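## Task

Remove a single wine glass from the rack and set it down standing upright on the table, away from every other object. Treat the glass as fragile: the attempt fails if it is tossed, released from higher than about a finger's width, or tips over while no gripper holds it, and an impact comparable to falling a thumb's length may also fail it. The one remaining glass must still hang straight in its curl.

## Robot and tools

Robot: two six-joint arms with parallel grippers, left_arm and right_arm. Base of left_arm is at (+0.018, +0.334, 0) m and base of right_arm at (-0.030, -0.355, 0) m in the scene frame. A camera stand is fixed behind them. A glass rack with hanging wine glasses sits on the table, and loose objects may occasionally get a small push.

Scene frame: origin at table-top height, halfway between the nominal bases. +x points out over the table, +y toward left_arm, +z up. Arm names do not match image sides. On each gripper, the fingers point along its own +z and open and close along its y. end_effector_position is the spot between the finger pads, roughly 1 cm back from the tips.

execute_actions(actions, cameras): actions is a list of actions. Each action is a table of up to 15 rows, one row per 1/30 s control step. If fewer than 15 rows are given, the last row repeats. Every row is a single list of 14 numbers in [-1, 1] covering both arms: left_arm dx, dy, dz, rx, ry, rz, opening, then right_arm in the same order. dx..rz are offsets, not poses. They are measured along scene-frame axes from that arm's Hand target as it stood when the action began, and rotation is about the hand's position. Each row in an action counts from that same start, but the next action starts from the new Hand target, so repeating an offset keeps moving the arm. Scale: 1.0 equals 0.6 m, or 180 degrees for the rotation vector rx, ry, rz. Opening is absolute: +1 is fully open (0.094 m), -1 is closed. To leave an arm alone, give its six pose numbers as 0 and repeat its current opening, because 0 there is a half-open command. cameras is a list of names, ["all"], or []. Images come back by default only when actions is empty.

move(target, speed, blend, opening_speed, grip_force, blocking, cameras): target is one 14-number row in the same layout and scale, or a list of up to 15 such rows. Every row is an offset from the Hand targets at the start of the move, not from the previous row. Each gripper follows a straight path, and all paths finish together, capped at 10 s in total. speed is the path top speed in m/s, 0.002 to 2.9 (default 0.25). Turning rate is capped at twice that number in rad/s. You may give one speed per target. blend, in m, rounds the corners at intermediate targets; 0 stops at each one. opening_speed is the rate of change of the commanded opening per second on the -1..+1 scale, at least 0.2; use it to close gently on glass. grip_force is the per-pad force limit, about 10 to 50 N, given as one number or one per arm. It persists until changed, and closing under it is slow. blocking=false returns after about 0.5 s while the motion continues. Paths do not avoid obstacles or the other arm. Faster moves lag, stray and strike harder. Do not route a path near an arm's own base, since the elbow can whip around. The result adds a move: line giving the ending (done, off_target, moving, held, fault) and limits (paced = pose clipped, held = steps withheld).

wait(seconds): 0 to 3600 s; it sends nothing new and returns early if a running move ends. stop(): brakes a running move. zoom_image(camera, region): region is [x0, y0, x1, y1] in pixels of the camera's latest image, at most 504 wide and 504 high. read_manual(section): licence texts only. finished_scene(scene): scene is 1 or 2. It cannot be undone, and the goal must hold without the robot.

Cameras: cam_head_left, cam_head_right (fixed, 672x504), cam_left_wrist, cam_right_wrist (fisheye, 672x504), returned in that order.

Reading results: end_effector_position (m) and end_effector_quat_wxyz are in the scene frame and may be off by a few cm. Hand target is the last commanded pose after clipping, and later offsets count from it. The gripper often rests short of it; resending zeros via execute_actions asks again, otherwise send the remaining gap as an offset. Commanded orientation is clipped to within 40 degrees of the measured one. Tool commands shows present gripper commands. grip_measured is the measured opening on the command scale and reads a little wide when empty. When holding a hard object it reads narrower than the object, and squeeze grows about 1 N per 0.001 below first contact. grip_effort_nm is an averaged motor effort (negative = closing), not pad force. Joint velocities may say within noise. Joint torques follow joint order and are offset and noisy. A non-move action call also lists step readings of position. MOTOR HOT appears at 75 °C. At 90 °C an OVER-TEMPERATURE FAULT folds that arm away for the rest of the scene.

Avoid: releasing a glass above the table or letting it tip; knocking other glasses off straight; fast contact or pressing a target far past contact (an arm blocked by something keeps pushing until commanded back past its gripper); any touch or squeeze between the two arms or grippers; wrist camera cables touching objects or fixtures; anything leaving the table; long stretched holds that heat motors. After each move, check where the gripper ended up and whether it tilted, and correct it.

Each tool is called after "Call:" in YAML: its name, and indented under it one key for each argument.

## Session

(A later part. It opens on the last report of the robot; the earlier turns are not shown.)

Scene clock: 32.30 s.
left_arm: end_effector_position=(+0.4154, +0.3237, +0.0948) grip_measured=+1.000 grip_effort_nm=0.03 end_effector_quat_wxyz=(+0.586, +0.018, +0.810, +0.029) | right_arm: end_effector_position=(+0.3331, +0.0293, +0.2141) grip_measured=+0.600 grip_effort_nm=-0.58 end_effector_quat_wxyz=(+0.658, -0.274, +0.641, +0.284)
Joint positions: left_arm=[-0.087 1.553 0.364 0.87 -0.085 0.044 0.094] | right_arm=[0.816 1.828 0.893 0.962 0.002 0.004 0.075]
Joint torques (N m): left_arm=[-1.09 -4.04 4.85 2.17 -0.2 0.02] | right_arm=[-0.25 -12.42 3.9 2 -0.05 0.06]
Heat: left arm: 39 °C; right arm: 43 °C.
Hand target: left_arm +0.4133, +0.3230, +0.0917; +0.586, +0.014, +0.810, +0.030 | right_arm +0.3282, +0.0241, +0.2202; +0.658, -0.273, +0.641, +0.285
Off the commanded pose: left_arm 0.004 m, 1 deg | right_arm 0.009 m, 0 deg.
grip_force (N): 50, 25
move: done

Call:
execute_actions:
  actions: []
  cameras: ["all"]

Call:
zoom_image:
  camera: "cam_head_right"
  region: [220, 10, 380, 150]

Call:
zoom_image:
  camera: "cam_head_left"
  region: [240, 10, 400, 150]

Scene clock: 33.57 s.
left_arm: end_effector_position=(+0.4154, +0.3237, +0.0948) grip_measured=+1.000 grip_effort_nm=0.03 end_effector_quat_wxyz=(+0.586, +0.018, +0.810, +0.029) | right_arm: end_effector_position=(+0.3331, +0.0293, +0.2140) grip_measured=+0.600 grip_effort_nm=-0.58 end_effector_quat_wxyz=(+0.658, -0.274, +0.641, +0.284)
Joint positions: left_arm=[-0.087 1.553 0.364 0.87 -0.085 0.044 0.094] | right_arm=[0.816 1.828 0.893 0.963 0.002 0.004 0.075]
Joint velocities: within noise
Joint torques (N m): left_arm=[-0.88 -3.82 4.92 2.21 -0.25 -0.04] | right_arm=[-0.21 -12.4 3.97 1.98 -0.04 0.06]
Heat: left arm: 40 °C; right arm: 43 °C.
Hand target: left_arm +0.4133, +0.3230, +0.0917; +0.586, +0.014, +0.810, +0.030 | right_arm +0.3282, +0.0241, +0.2203; +0.658, -0.273, +0.641, +0.285
Tool commands: left_gripper/opening=+1.0 right_gripper/opening=+0.45
Off the commanded pose: left_arm 0.004 m, 1 deg | right_arm 0.009 m, 0 deg.
grip_force (N): 50, 25
camera_calibration:
cam_left_wrist: T_world_to_cam=[[-0.02165, -0.98389, -0.17748, 0.35049], [-0.67744, 0.14499, -0.72115, 0.35303], [0.73526, 0.10462, -0.66966, -0.1748]] pos_world=[0.37527, 0.31194, 0.19973]
cam_right_wrist: T_world_to_cam=[[0.72284, -0.6791, -0.12773, -0.18529], [-0.36832, -0.22224, -0.90275, 0.36699], [0.58467, 0.69959, -0.41077, -0.02383]] pos_world=[0.28304, -0.0276, 0.29785]

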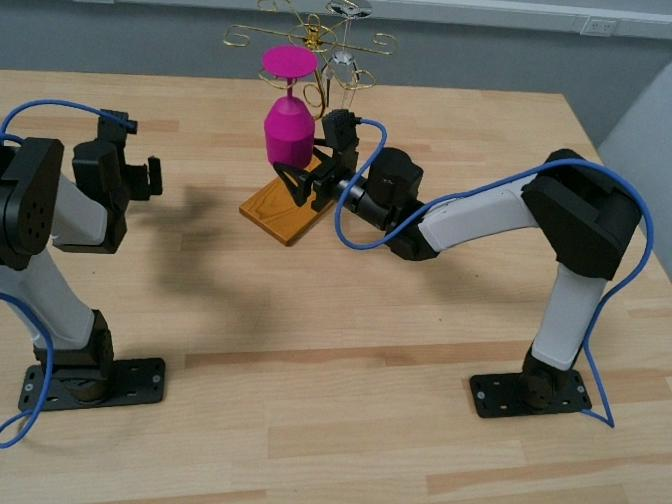

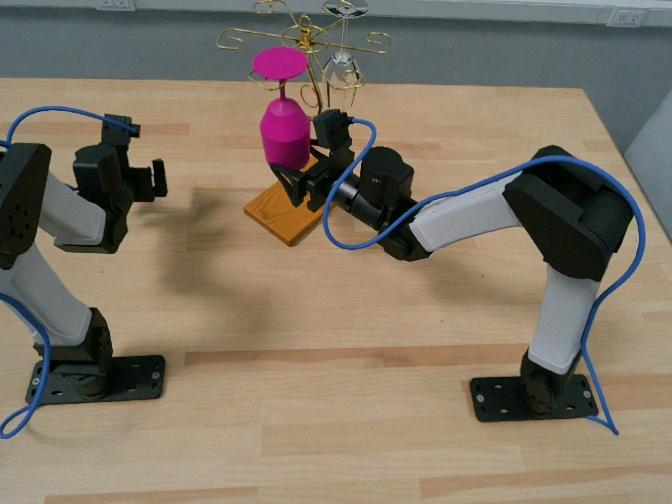

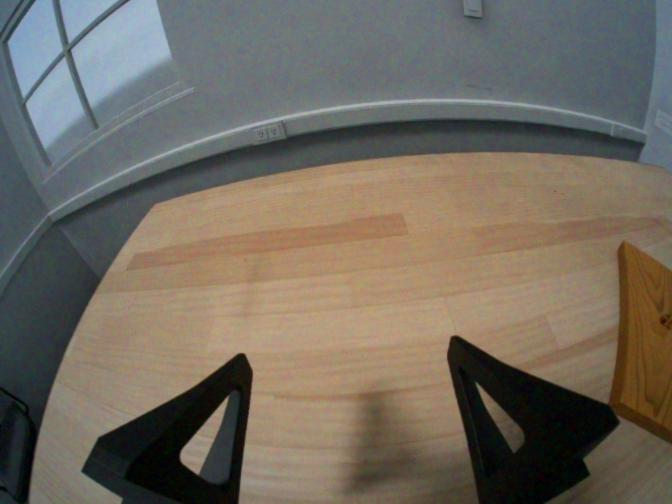

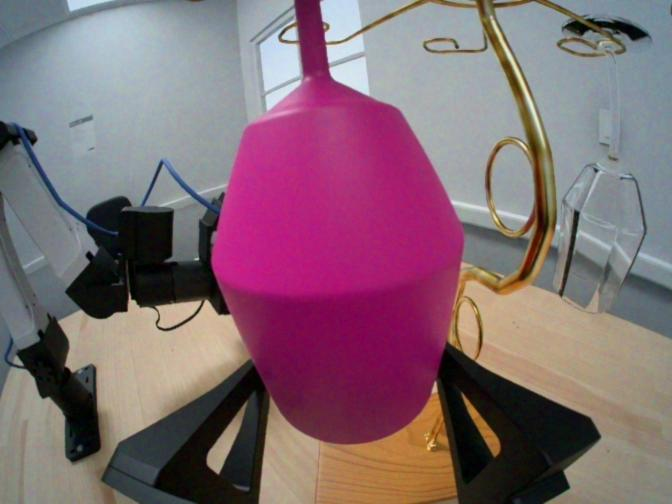

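Scaled by 3.150 from the camera's image (finer frame: 960x720).

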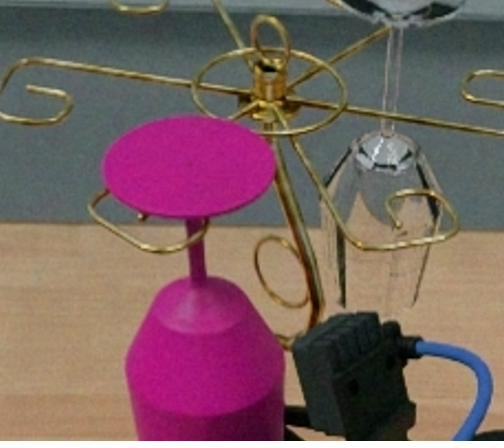

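Scaled by 3.150 from the camera's image (finer frame: 960x720).

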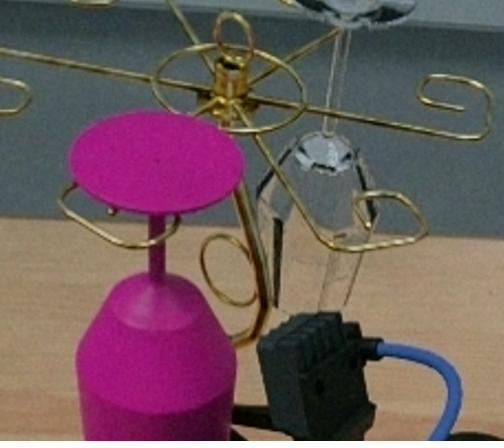

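Call:
zoom_image:
  camera: "cam_head_right"
  region: [240, 40, 320, 110]

Call:
zoom_image:
  camera: "cam_head_left"
  region: [250, 35, 330, 105]

Call:
zoom_image:
  camera: "cam_right_wrist"
  region: [250, 0, 410, 130]

Scaled by 6.300 from the camera's image (finer frame: 960x720).

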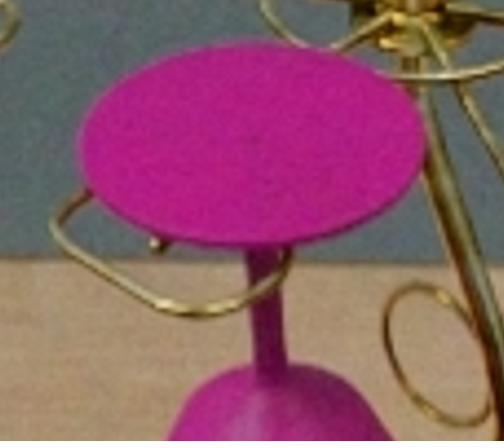

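Scaled by 6.300 from the camera's image (finer frame: 960x720).

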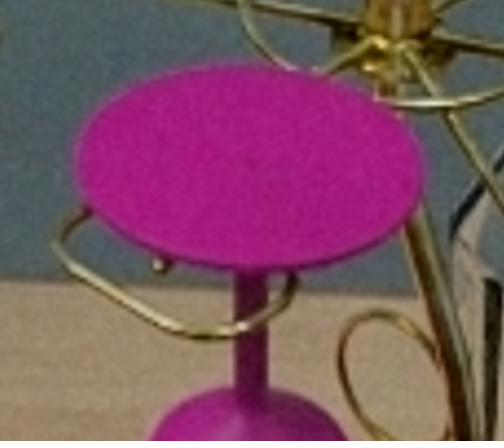

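Scaled by 3.150 from the camera's image (finer frame: 960x720).

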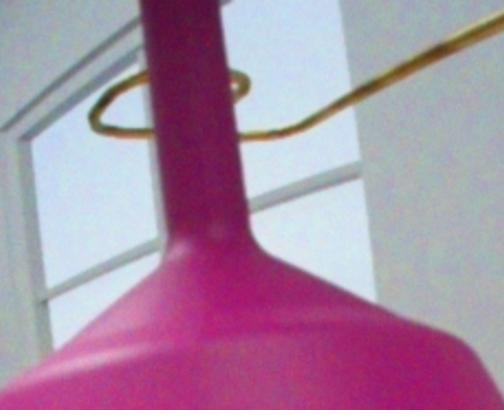

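Call:
zoom_image:
  camera: "cam_head_left"
  region: [272, 65, 312, 100]

Call:
zoom_image:
  camera: "cam_head_right"
  region: [262, 65, 302, 100]

Call:
zoom_image:
  camera: "cam_right_wrist"
  region: [270, 0, 350, 60]

Scaled by 12.600 from the camera's image (finer frame: 960x720).

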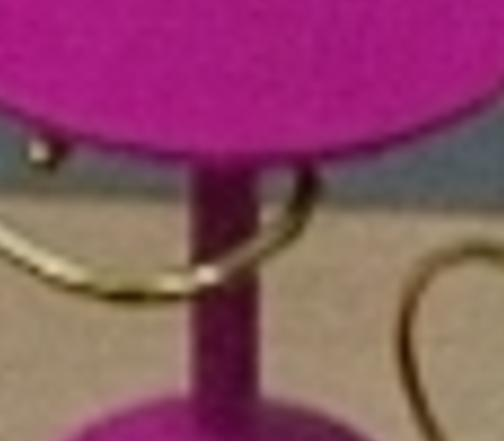

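Scaled by 12.600 from the camera's image (finer frame: 960x720).

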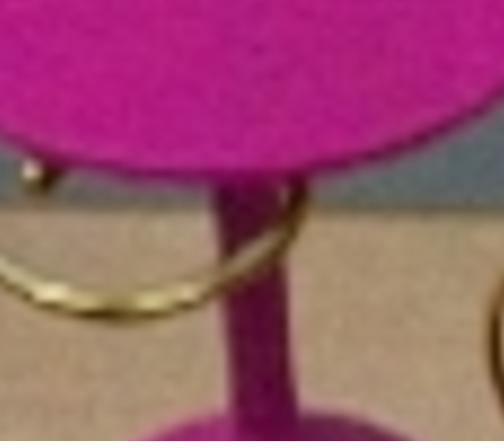

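Scaled by 6.300 from the camera's image (finer frame: 960x720).

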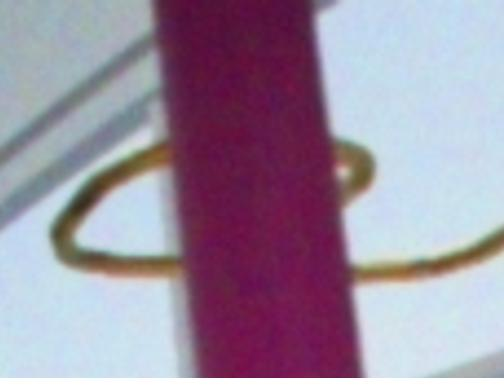

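Call:
move:
  target:
    - [0,0,0,0,0,0,1, 0,0,0.0167,0,0,0,0.45]
    - [0,0,0,0,0,0,1, -0.0392,-0.0477,0.0167,0,0,0,0.45]
  speed: 0.08
  blend: [0.004, 0]
  cameras: ["cam_head_left","cam_head_right"]

Call:
zoom_image:
  camera: "cam_head_left"
  region: [250, 30, 340, 110]

Call:
zoom_image:
  camera: "cam_head_right"
  region: [240, 30, 330, 110]

Scene clock: 42.53 s.
left_arm: end_effector_position=(+0.4154, +0.3237, +0.0948) grip_measured=+1.000 grip_effort_nm=0.03 end_effector_quat_wxyz=(+0.586, +0.018, +0.810, +0.029) | right_arm: end_effector_position=(+0.3077, +0.0024, +0.2142) grip_measured=+0.600 grip_effort_nm=-0.58 end_effector_quat_wxyz=(+0.648, -0.278, +0.651, +0.280)
Joint positions: left_arm=[-0.087 1.553 0.364 0.87 -0.085 0.044 0.094] | right_arm=[0.816 1.683 0.751 0.929 0.002 0.004 0.075]
Joint torques (N m): left_arm=[-0.75 -4.07 4.92 2.18 -0.15 -0.01] | right_arm=[-0.87 -11.88 4.74 2.11 -0.11 0.04]
Heat: left arm: 41 °C; right arm: 46 °C.
Hand target: left_arm +0.4133, +0.3230, +0.0916; +0.585, +0.014, +0.810, +0.030 | right_arm +0.3047, -0.0045, +0.2304; +0.658, -0.273, +0.641, +0.285
Off the commanded pose: left_arm 0.004 m, 1 deg | right_arm 0.018 m, 2 deg.
grip_force (N): 50, 25
move: off_target (right_arm)

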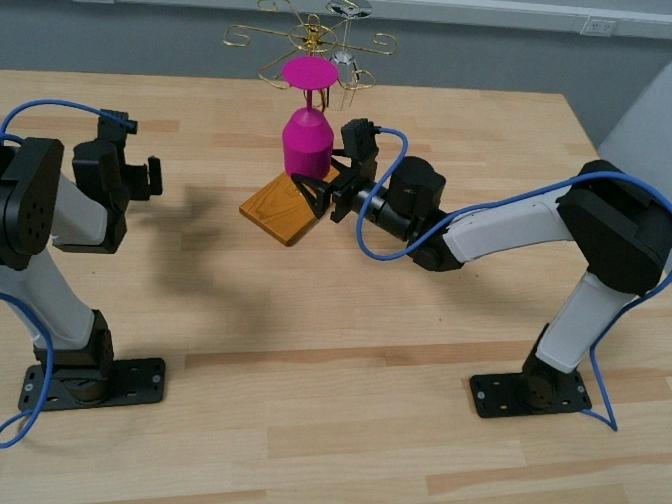

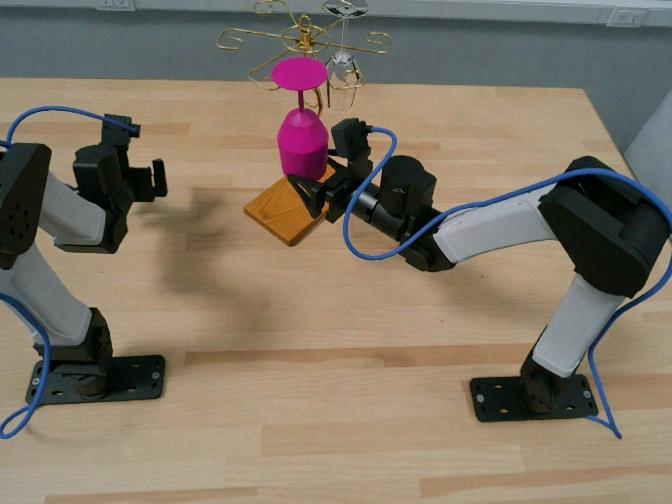

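Scaled by 5.600 from the camera's image (finer frame: 960x720).

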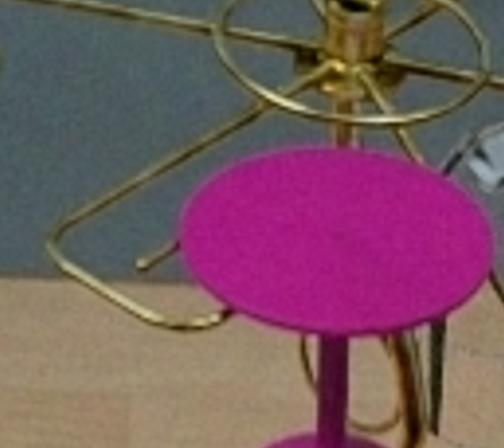

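Scaled by 5.600 from the camera's image (finer frame: 960x720).

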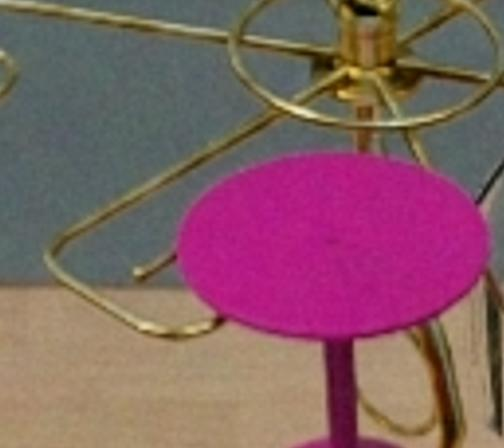

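Call:
move:
  target: [0,0,0,0,0,0,1, -0.1962,0.0293,0.0133,0,0,0.0722,0.45]
  speed: 0.1
  cameras: ["cam_head_left","cam_head_right"]

Call:
zoom_image:
  camera: "cam_head_left"
  region: [230, 10, 390, 150]

Scene clock: 45.00 s.
left_arm: end_effector_position=(+0.4154, +0.3237, +0.0948) grip_measured=+1.000 grip_effort_nm=0.03 end_effector_quat_wxyz=(+0.586, +0.018, +0.810, +0.029) | right_arm: end_effector_position=(+0.1923, +0.0169, +0.2271) grip_measured=+0.600 grip_effort_nm=-0.58 end_effector_quat_wxyz=(+0.614, -0.348, +0.616, +0.350)
Joint positions: left_arm=[-0.087 1.553 0.364 0.87 -0.085 0.044 0.094] | right_arm=[1.034 1.421 0.557 0.864 0 0.004 0.075]
Joint torques (N m): left_arm=[-0.88 -3.84 4.79 2.2 -0.2 -0.03] | right_arm=[-0.08 -8.62 5.12 2.18 -0.07 0.06]
Heat: left arm: 41 °C; right arm: 46 °C.
Hand target: left_arm +0.4133, +0.3230, +0.0916; +0.585, +0.014, +0.810, +0.030 | right_arm +0.1871, +0.0130, +0.2383; +0.622, -0.344, +0.606, +0.357
Off the commanded pose: left_arm 0.004 m, 1 deg | right_arm 0.013 m, 2 deg.
grip_force (N): 50, 25
move: off_target (right_arm)

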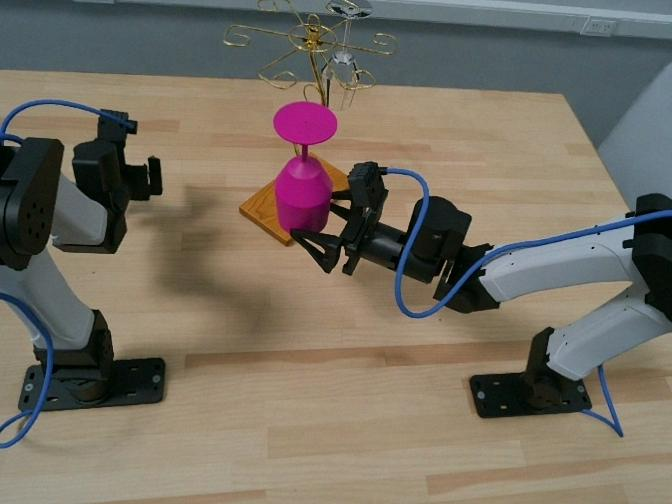

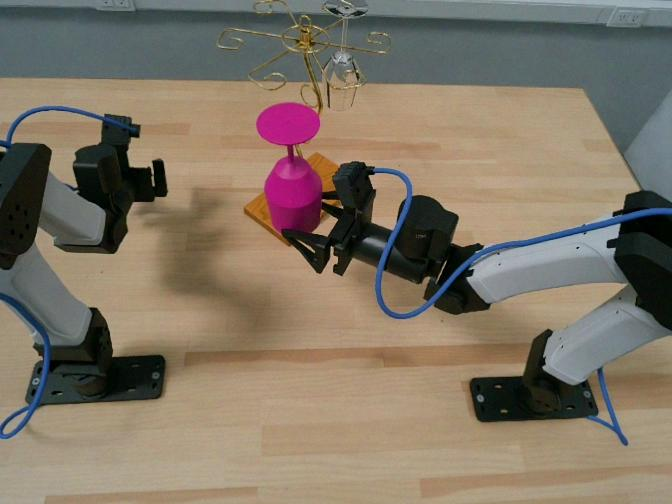

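Scaled by 3.150 from the camera's image (finer frame: 960x720).

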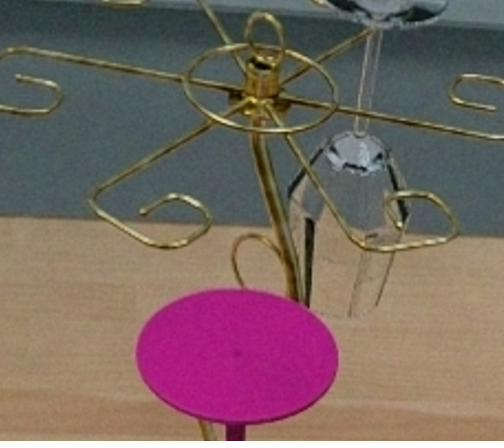

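Call:
move:
  target:
    - [0,0,0,0,0,0,1, 0.0882,-0.255,0.015,-0.0044,0.0014,0.0235,0.45]
    - [0,0,0,0,0,0,1, 0.3882,-0.605,0.03,-0.0089,0.0027,0.047,0.45]
  speed: 0.3
  blend: [0.05, 0]
  cameras: ["cam_head_right"]

Scene clock: 49.23 s.
left_arm: end_effector_position=(+0.4154, +0.3237, +0.0948) grip_measured=+1.000 grip_effort_nm=0.03 end_effector_quat_wxyz=(+0.586, +0.018, +0.810, +0.029) | right_arm: end_effector_position=(+0.4168, -0.3505, +0.2500) grip_measured=+0.600 grip_effort_nm=-0.58 end_effector_quat_wxyz=(+0.588, -0.382, +0.595, +0.393)
Joint positions: left_arm=[-0.087 1.553 0.364 0.87 -0.085 0.044 0.094] | right_arm=[-0.387 1.913 1.208 0.718 -1.55 0.031 0.075]
Joint torques (N m): left_arm=[-0.81 -3.9 5.31 2.22 -0.19 -0.05] | right_arm=[-0.09 -8.66 8.98 1.41 -0.23 0.11]
Heat: left arm: 42 °C; right arm: 46 °C.
Hand target: left_arm +0.4133, +0.3230, +0.0916; +0.585, +0.014, +0.810, +0.030 | right_arm +0.4200, -0.3499, +0.2564; +0.587, -0.395, +0.586, +0.395
Off the commanded pose: left_arm 0.004 m, 1 deg | right_arm 0.007 m, 2 deg.
joint sent to its limit (right arm) — joint 5 (wrist yaw), lower limit. The joint targets still meet the commanded pose.
grip_force (N): 50, 25
move: done

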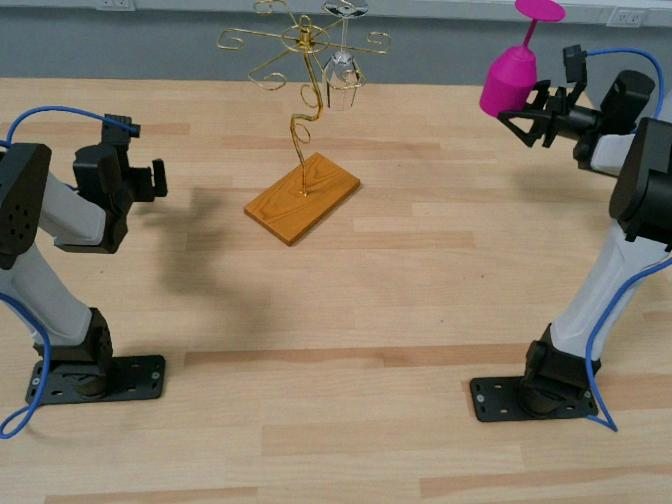

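Call:
move:
  target:
    - [0,0,0,0,0,0,1, 0,0,0,0.1881,0.4633,0,0.45]
    - [0,0,0,0,0,0,1, 0,0,0,0.376,0.926,0,0.45]
  speed: 0.4
  blend: [0.06, 0]
  cameras: ["cam_head_right","cam_right_wrist"]

Scene clock: 54.40 s.
left_arm: end_effector_position=(+0.4154, +0.3237, +0.0948) grip_measured=+1.000 grip_effort_nm=0.03 end_effector_quat_wxyz=(+0.586, +0.018, +0.810, +0.029) | right_arm: end_effector_position=(+0.4153, -0.3499, +0.2506) grip_measured=+0.600 grip_effort_nm=-0.58 end_effector_quat_wxyz=(-0.387, +0.594, +0.394, +0.585)
Joint positions: left_arm=[-0.087 1.553 0.364 0.87 -0.085 0.044 0.094] | right_arm=[-0.387 1.968 1.57 -0.646 -1.552 2.097 0.075]
Joint torques (N m): left_arm=[-0.88 -3.95 4.97 2.17 -0.16 -0.02] | right_arm=[0.05 -8.9 9.17 0.76 -0.64 0.13]
Heat: left arm: 42 °C; right arm: 46 °C.
Hand target: left_arm +0.4133, +0.3230, +0.0916; +0.585, +0.014, +0.810, +0.030 | right_arm +0.4200, -0.3499, +0.2562; -0.395, +0.587, +0.395, +0.587
Off the commanded pose: left_arm 0.004 m, 1 deg | right_arm 0.007 m, 1 deg.
joint sent to its limit (right arm) — joint 5 (wrist yaw), lower limit; joint 6 (wrist roll), upper limit. The joint targets still meet the commanded pose.
grip_force (N): 50, 25
move: done
cam_right_wrist: T_world_to_cam=[[-0.91316, 0.3887, 0.12271, 0.49282], [-0.06403, -0.43412, 0.89858, -0.30589], [0.40255, 0.81269, 0.42131, 0.11501]] pos_world=[0.38414, -0.41781, 0.16594]

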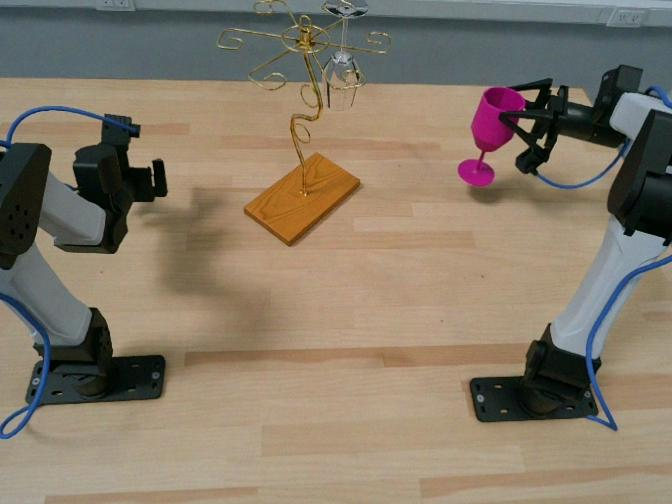

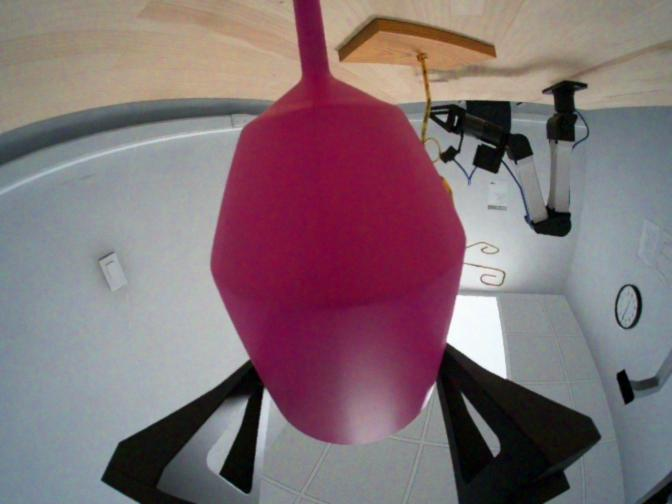

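Call:
execute_actions:
  actions: []
  cameras: ["cam_head_left","cam_head_right","cam_right_wrist"]

Call:
zoom_image:
  camera: "cam_head_right"
  region: [430, 60, 590, 200]

Call:
zoom_image:
  camera: "cam_head_left"
  region: [430, 60, 590, 200]

Call:
zoom_image:
  camera: "cam_right_wrist"
  region: [180, 0, 500, 280]

Scene clock: 55.73 s.
left_arm: end_effector_position=(+0.4154, +0.3237, +0.0948) grip_measured=+1.000 grip_effort_nm=0.03 end_effector_quat_wxyz=(+0.586, +0.018, +0.810, +0.029) | right_arm: end_effector_position=(+0.4153, -0.3498, +0.2505) grip_measured=+0.600 grip_effort_nm=-0.58 end_effector_quat_wxyz=(-0.388, +0.594, +0.394, +0.585)
Joint positions: left_arm=[-0.087 1.553 0.364 0.87 -0.085 0.044 0.094] | right_arm=[-0.387 1.968 1.57 -0.646 -1.552 2.097 0.075]
Joint velocities: within noise
Joint torques (N m): left_arm=[-0.92 -4.16 5.03 2.15 -0.19 -0.08] | right_arm=[0.12 -8.85 9.17 0.78 -0.62 0.16]
Heat: left arm: 42 °C; right arm: 46 °C.
Hand target: left_arm +0.4133, +0.3230, +0.0916; +0.585, +0.014, +0.810, +0.030 | right_arm +0.4200, -0.3499, +0.2563; -0.395, +0.587, +0.395, +0.587
Tool commands: left_gripper/opening=+1.0 right_gripper/opening=+0.45
Off the commanded pose: left_arm 0.004 m, 1 deg | right_arm 0.008 m, 1 deg.
grip_force (N): 50, 25
camera_calibration:
cam_right_wrist: T_world_to_cam=[[-0.91307, 0.38865, 0.1235, 0.49255], [-0.06339, -0.43443, 0.89847, -0.30626], [0.40285, 0.81254, 0.4213, 0.11487]] pos_world=[0.38404, -0.41782, 0.16594]
Images, in order (width x height): cam_head_left 672x504, cam_head_right 672x504, cam_right_wrist 672x504.

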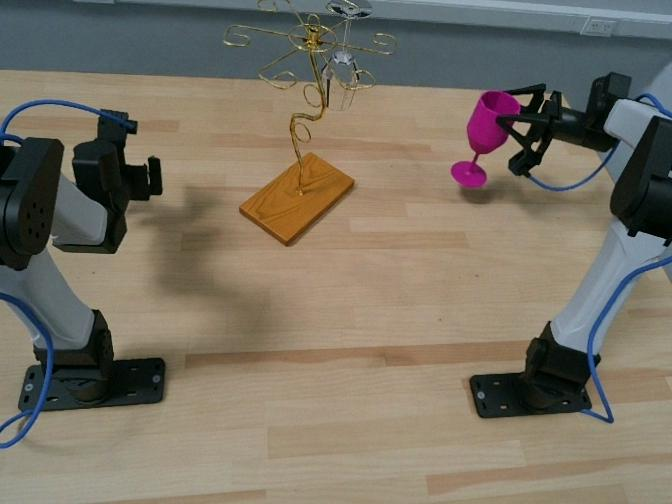

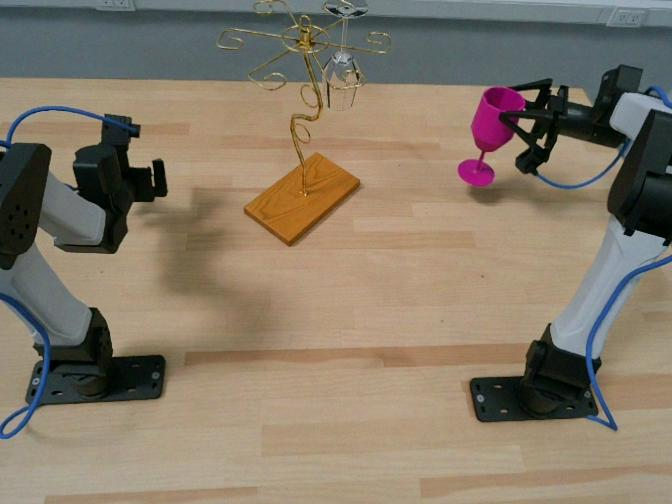

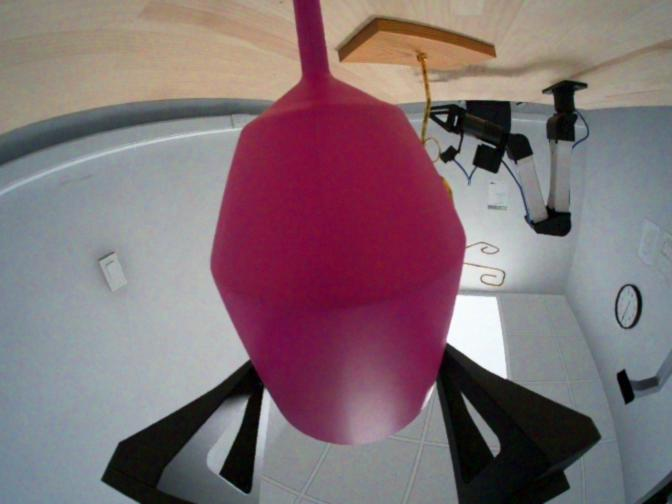

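Scaled by 3.150 from the camera's image (finer frame: 960x720).

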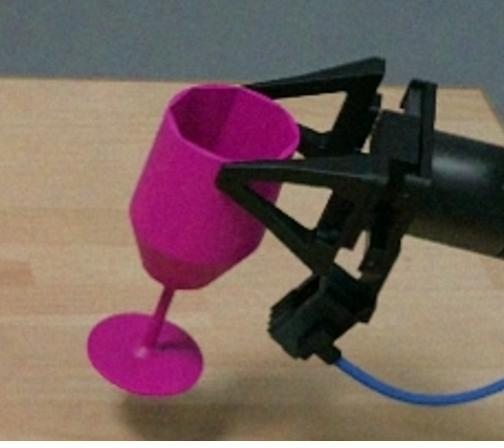

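Scaled by 3.150 from the camera's image (finer frame: 960x720).

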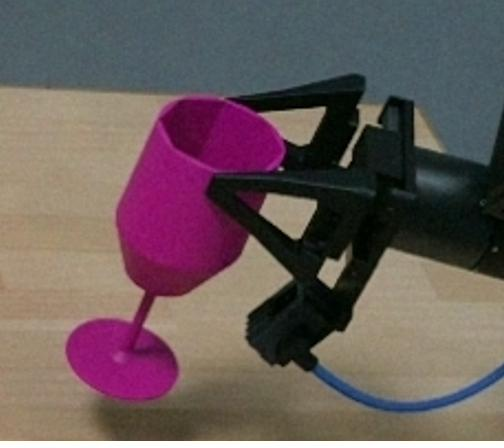

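Scaled by 1.575 from the camera's image (finer frame: 960x720).

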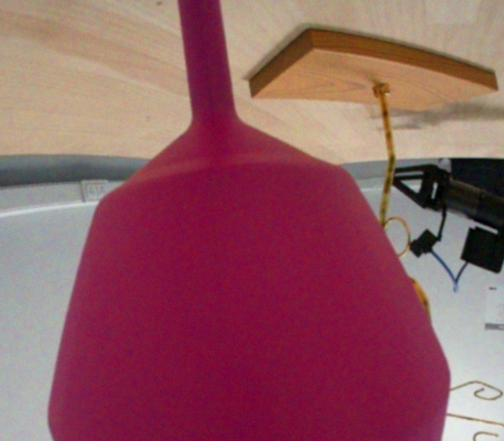

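Call:
move:
  target: [0,0,0,0,0,0,1, 0,0,-0.08,0,0,0,0.45]
  speed: 0.12
  cameras: ["cam_head_left","cam_head_right"]

Call:
zoom_image:
  camera: "cam_head_right"
  region: [430, 100, 550, 220]

Scene clock: 59.53 s.
left_arm: end_effector_position=(+0.4154, +0.3237, +0.0948) grip_measured=+1.000 grip_effort_nm=0.03 end_effector_quat_wxyz=(+0.586, +0.018, +0.810, +0.029) | right_arm: end_effector_position=(+0.4191, -0.3514, +0.2114) grip_measured=+0.600 grip_effort_nm=-0.58 end_effector_quat_wxyz=(-0.389, +0.595, +0.393, +0.583)
Joint positions: left_arm=[-0.087 1.553 0.364 0.87 -0.085 0.044 0.094] | right_arm=[-0.387 2.038 1.527 -0.628 -1.552 2.006 0.075]
Joint torques (N m): left_arm=[-0.65 -3.84 5.12 2.23 -0.15 -0.04] | right_arm=[0.12 -9.66 5.6 0.88 -0.65 -0.04]
Heat: left arm: 42 °C; right arm: 46 °C.
Hand target: left_arm +0.4133, +0.3230, +0.0916; +0.585, +0.014, +0.810, +0.030 | right_arm +0.4200, -0.3499, +0.2084; -0.394, +0.586, +0.395, +0.587
Off the commanded pose: left_arm 0.004 m, 1 deg | right_arm 0.004 m, 1 deg.
joint sent to its limit (right arm) — joint 5 (wrist yaw), lower limit. The joint targets still meet the commanded pose.
grip_force (N): 50, 25
move: done

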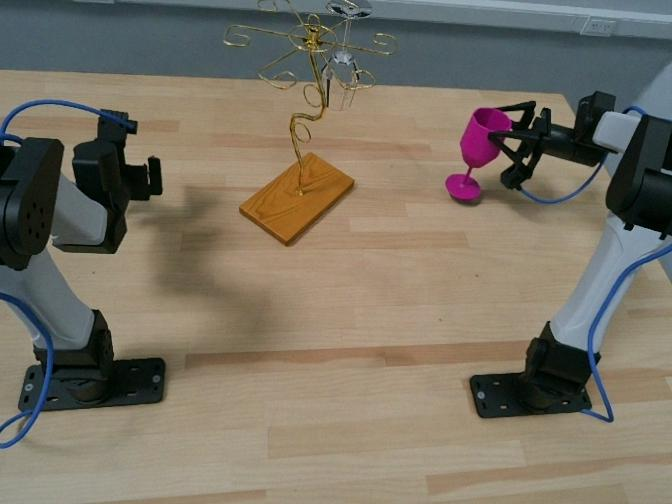

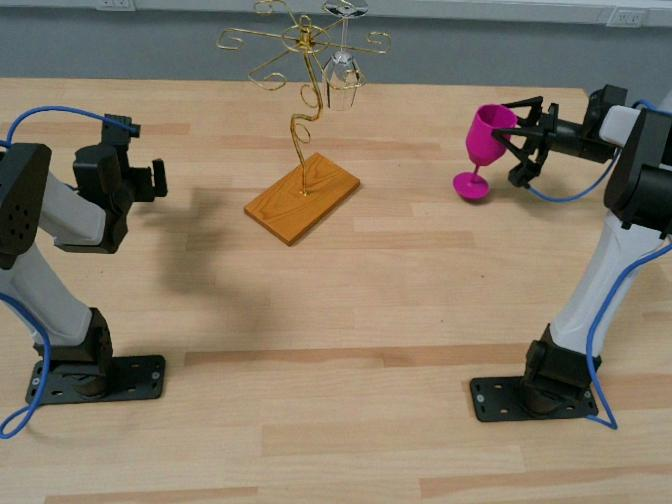

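Scaled by 4.200 from the camera's image (finer frame: 960x720).

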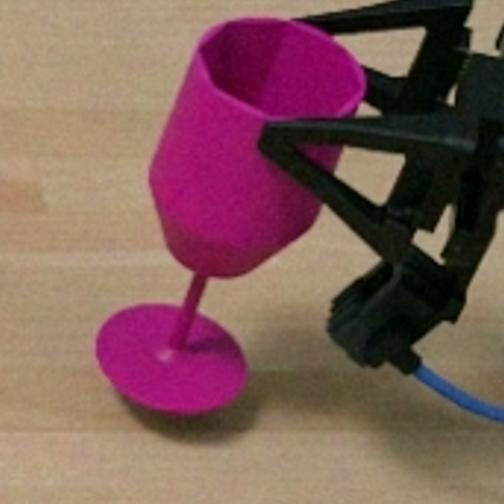

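Call:
move:
  target: [0,0,0,0,0,0,1, 0,0,-0.0267,0,0,0,0.45]
  speed: 0.06
  cameras: ["cam_head_right"]

Call:
zoom_image:
  camera: "cam_head_right"
  region: [430, 100, 550, 220]

Scene clock: 60.67 s.
left_arm: end_effector_position=(+0.4154, +0.3237, +0.0948) grip_measured=+1.000 grip_effort_nm=0.03 end_effector_quat_wxyz=(+0.586, +0.018, +0.810, +0.029) | right_arm: end_effector_position=(+0.4197, -0.3516, +0.1976) grip_measured=+0.600 grip_effort_nm=-0.58 end_effector_quat_wxyz=(-0.387, +0.593, +0.396, +0.585)
Joint positions: left_arm=[-0.087 1.553 0.364 0.87 -0.085 0.044 0.094] | right_arm=[-0.387 2.064 1.513 -0.625 -1.552 1.961 0.075]
Joint torques (N m): left_arm=[-0.99 -3.86 5.05 2.16 -0.23 -0.02] | right_arm=[0.13 -9.61 5.12 0.93 -0.65 0.01]
Heat: left arm: 43 °C; right arm: 46 °C.
Hand target: left_arm +0.4133, +0.3230, +0.0916; +0.585, +0.014, +0.810, +0.030 | right_arm +0.4200, -0.3499, +0.1923; -0.394, +0.587, +0.395, +0.587
Off the commanded pose: left_arm 0.004 m, 1 deg | right_arm 0.006 m, 1 deg.
joint sent to its limit (right arm) — joint 5 (wrist yaw), lower limit. The joint targets still meet the commanded pose.
grip_force (N): 50, 25
move: done

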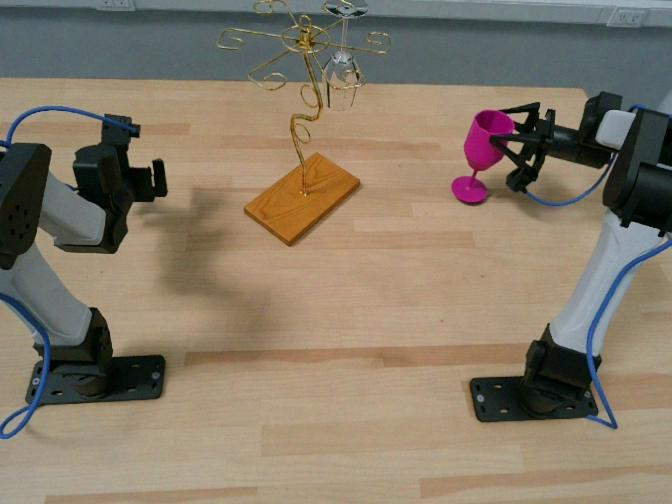

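Scaled by 4.200 from the camera's image (finer frame: 960x720).

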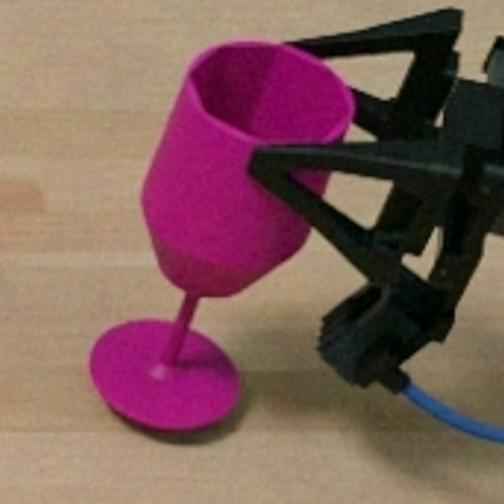

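Call:
move:
  target: [0,0,0,0,0,0,1, 0,0,-0.0117,0,0,0,0.45]
  speed: 0.03

Call:
move:
  target: [0,0,0,0,0,0,1, 0,0,-0.0067,0,0,0,0.45]
  speed: 0.02
  cameras: ["cam_head_right"]

Call:
zoom_image:
  camera: "cam_head_right"
  region: [430, 100, 550, 220]

Scene clock: 61.60 s.
left_arm: end_effector_position=(+0.4154, +0.3237, +0.0948) grip_measured=+1.000 grip_effort_nm=0.03 end_effector_quat_wxyz=(+0.586, +0.018, +0.810, +0.029) | right_arm: end_effector_position=(+0.4205, -0.3520, +0.1931) grip_measured=+0.600 grip_effort_nm=-0.58 end_effector_quat_wxyz=(-0.384, +0.591, +0.399, +0.586)
Joint positions: left_arm=[-0.087 1.553 0.364 0.87 -0.085 0.044 0.094] | right_arm=[-0.387 2.076 1.513 -0.625 -1.552 1.94 0.075]
Joint torques (N m): left_arm=[-1.02 -3.88 4.98 2.25 -0.17 0.03] | right_arm=[0.09 -9.48 4.6 0.75 -0.67 -0.07]
Heat: left arm: 43 °C; right arm: 46 °C.
Hand target: left_arm +0.4133, +0.3230, +0.0916; +0.585, +0.014, +0.810, +0.030 | right_arm +0.4200, -0.3499, +0.1853; -0.395, +0.587, +0.395, +0.587
Off the commanded pose: left_arm 0.004 m, 1 deg | right_arm 0.008 m, 1 deg.
joint sent to its limit (right arm) — joint 5 (wrist yaw), lower limit. The joint targets still meet the commanded pose.
grip_force (N): 50, 25
move: done

Scene clock: 62.30 s.
left_arm: end_effector_position=(+0.4154, +0.3237, +0.0948) grip_measured=+1.000 grip_effort_nm=0.03 end_effector_quat_wxyz=(+0.586, +0.018, +0.810, +0.029) | right_arm: end_effector_position=(+0.4211, -0.3522, +0.1899) grip_measured=+0.600 grip_effort_nm=-0.58 end_effector_quat_wxyz=(-0.383, +0.590, +0.401, +0.587)
Joint positions: left_arm=[-0.087 1.553 0.364 0.87 -0.085 0.044 0.094] | right_arm=[-0.387 2.084 1.513 -0.625 -1.552 1.927 0.075]
Joint torques (N m): left_arm=[-0.84 -3.85 4.78 2.22 -0.17 -0.04] | right_arm=[0.09 -9.5 4.38 0.82 -0.68 -0.04]
Heat: left arm: 43 °C; right arm: 46 °C.
Hand target: left_arm +0.4133, +0.3230, +0.0916; +0.585, +0.014, +0.810, +0.030 | right_arm +0.4200, -0.3499, +0.1812; -0.395, +0.587, +0.395, +0.587
Off the commanded pose: left_arm 0.004 m, 1 deg | right_arm 0.009 m, 2 deg.
joint sent to its limit (right arm) — joint 5 (wrist yaw), lower limit. The joint targets still meet the commanded pose.
grip_force (N): 50, 25
move: done

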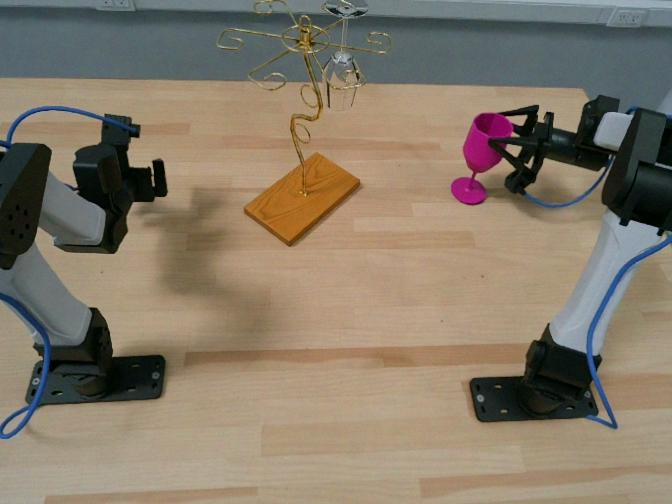

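Scaled by 4.200 from the camera's image (finer frame: 960x720).

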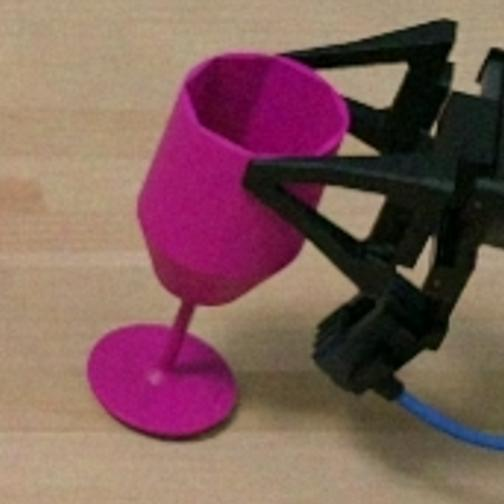

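Call:
move:
  target: [0,0,0,0,0,0,1, 0,0,-0.0067,0,0,0,0.45]
  speed: 0.02

Call:
move:
  target: [0,0,0,0,0,0,1, 0,0,-0.005,0,0,0,0.45]
  speed: 0.02
  cameras: ["cam_head_right"]

Call:
zoom_image:
  camera: "cam_head_right"
  region: [430, 100, 550, 220]

Scene clock: 63.30 s.
left_arm: end_effector_position=(+0.4154, +0.3237, +0.0948) grip_measured=+1.000 grip_effort_nm=0.03 end_effector_quat_wxyz=(+0.586, +0.018, +0.810, +0.029) | right_arm: end_effector_position=(+0.4204, -0.3519, +0.1845) grip_measured=+0.600 grip_effort_nm=-0.58 end_effector_quat_wxyz=(-0.385, +0.591, +0.399, +0.586)
Joint positions: left_arm=[-0.087 1.553 0.364 0.87 -0.085 0.044 0.094] | right_arm=[-0.387 2.092 1.504 -0.625 -1.553 1.917 0.075]
Joint torques (N m): left_arm=[-0.96 -3.93 5 2.17 -0.13 0.01] | right_arm=[0.21 -9.63 4.88 0.77 -0.67 -0.04]
Heat: left arm: 43 °C; right arm: 46 °C.
Hand target: left_arm +0.4133, +0.3230, +0.0916; +0.585, +0.014, +0.810, +0.030 | right_arm +0.4200, -0.3499, +0.1772; -0.395, +0.587, +0.395, +0.587
Off the commanded pose: left_arm 0.004 m, 1 deg | right_arm 0.008 m, 1 deg.
joint sent to its limit (right arm) — joint 5 (wrist yaw), lower limit. The joint targets still meet the commanded pose.
grip_force (N): 50, 25
move: done

Scene clock: 63.87 s.
left_arm: end_effector_position=(+0.4154, +0.3237, +0.0948) grip_measured=+1.000 grip_effort_nm=0.03 end_effector_quat_wxyz=(+0.586, +0.018, +0.810, +0.029) | right_arm: end_effector_position=(+0.4204, -0.3519, +0.1845) grip_measured=+0.600 grip_effort_nm=-0.58 end_effector_quat_wxyz=(-0.382, +0.589, +0.401, +0.588)
Joint positions: left_arm=[-0.087 1.553 0.364 0.87 -0.085 0.044 0.094] | right_arm=[-0.387 2.092 1.504 -0.625 -1.553 1.908 0.075]
Joint torques (N m): left_arm=[-0.84 -3.99 5 2.21 -0.23 -0.05] | right_arm=[0.16 -8.94 4.53 0.76 -0.66 -0.04]
Heat: left arm: 43 °C; right arm: 47 °C.
Hand target: left_arm +0.4133, +0.3230, +0.0916; +0.585, +0.014, +0.810, +0.030 | right_arm +0.4200, -0.3499, +0.1742; -0.395, +0.587, +0.395, +0.587
Off the commanded pose: left_arm 0.004 m, 1 deg | right_arm 0.010 m, 2 deg.
joint sent to its limit (right arm) — joint 5 (wrist yaw), lower limit. The joint targets still meet the commanded pose.
grip_force (N): 50, 25
move: done

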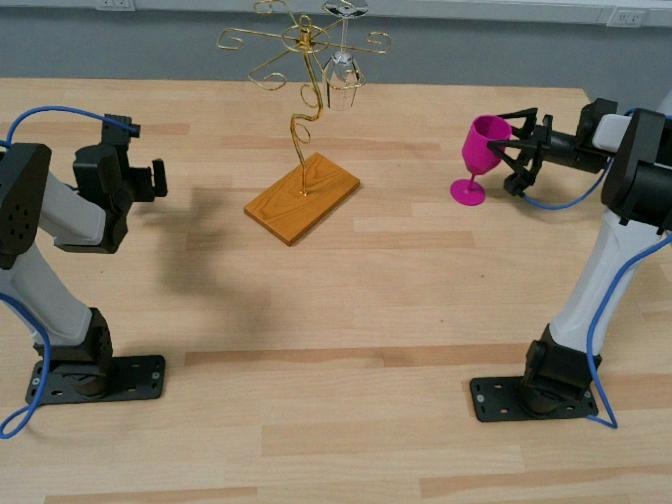

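Scaled by 4.200 from the camera's image (finer frame: 960x720).

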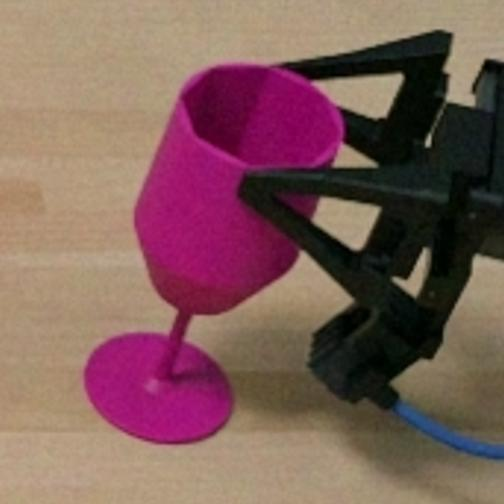

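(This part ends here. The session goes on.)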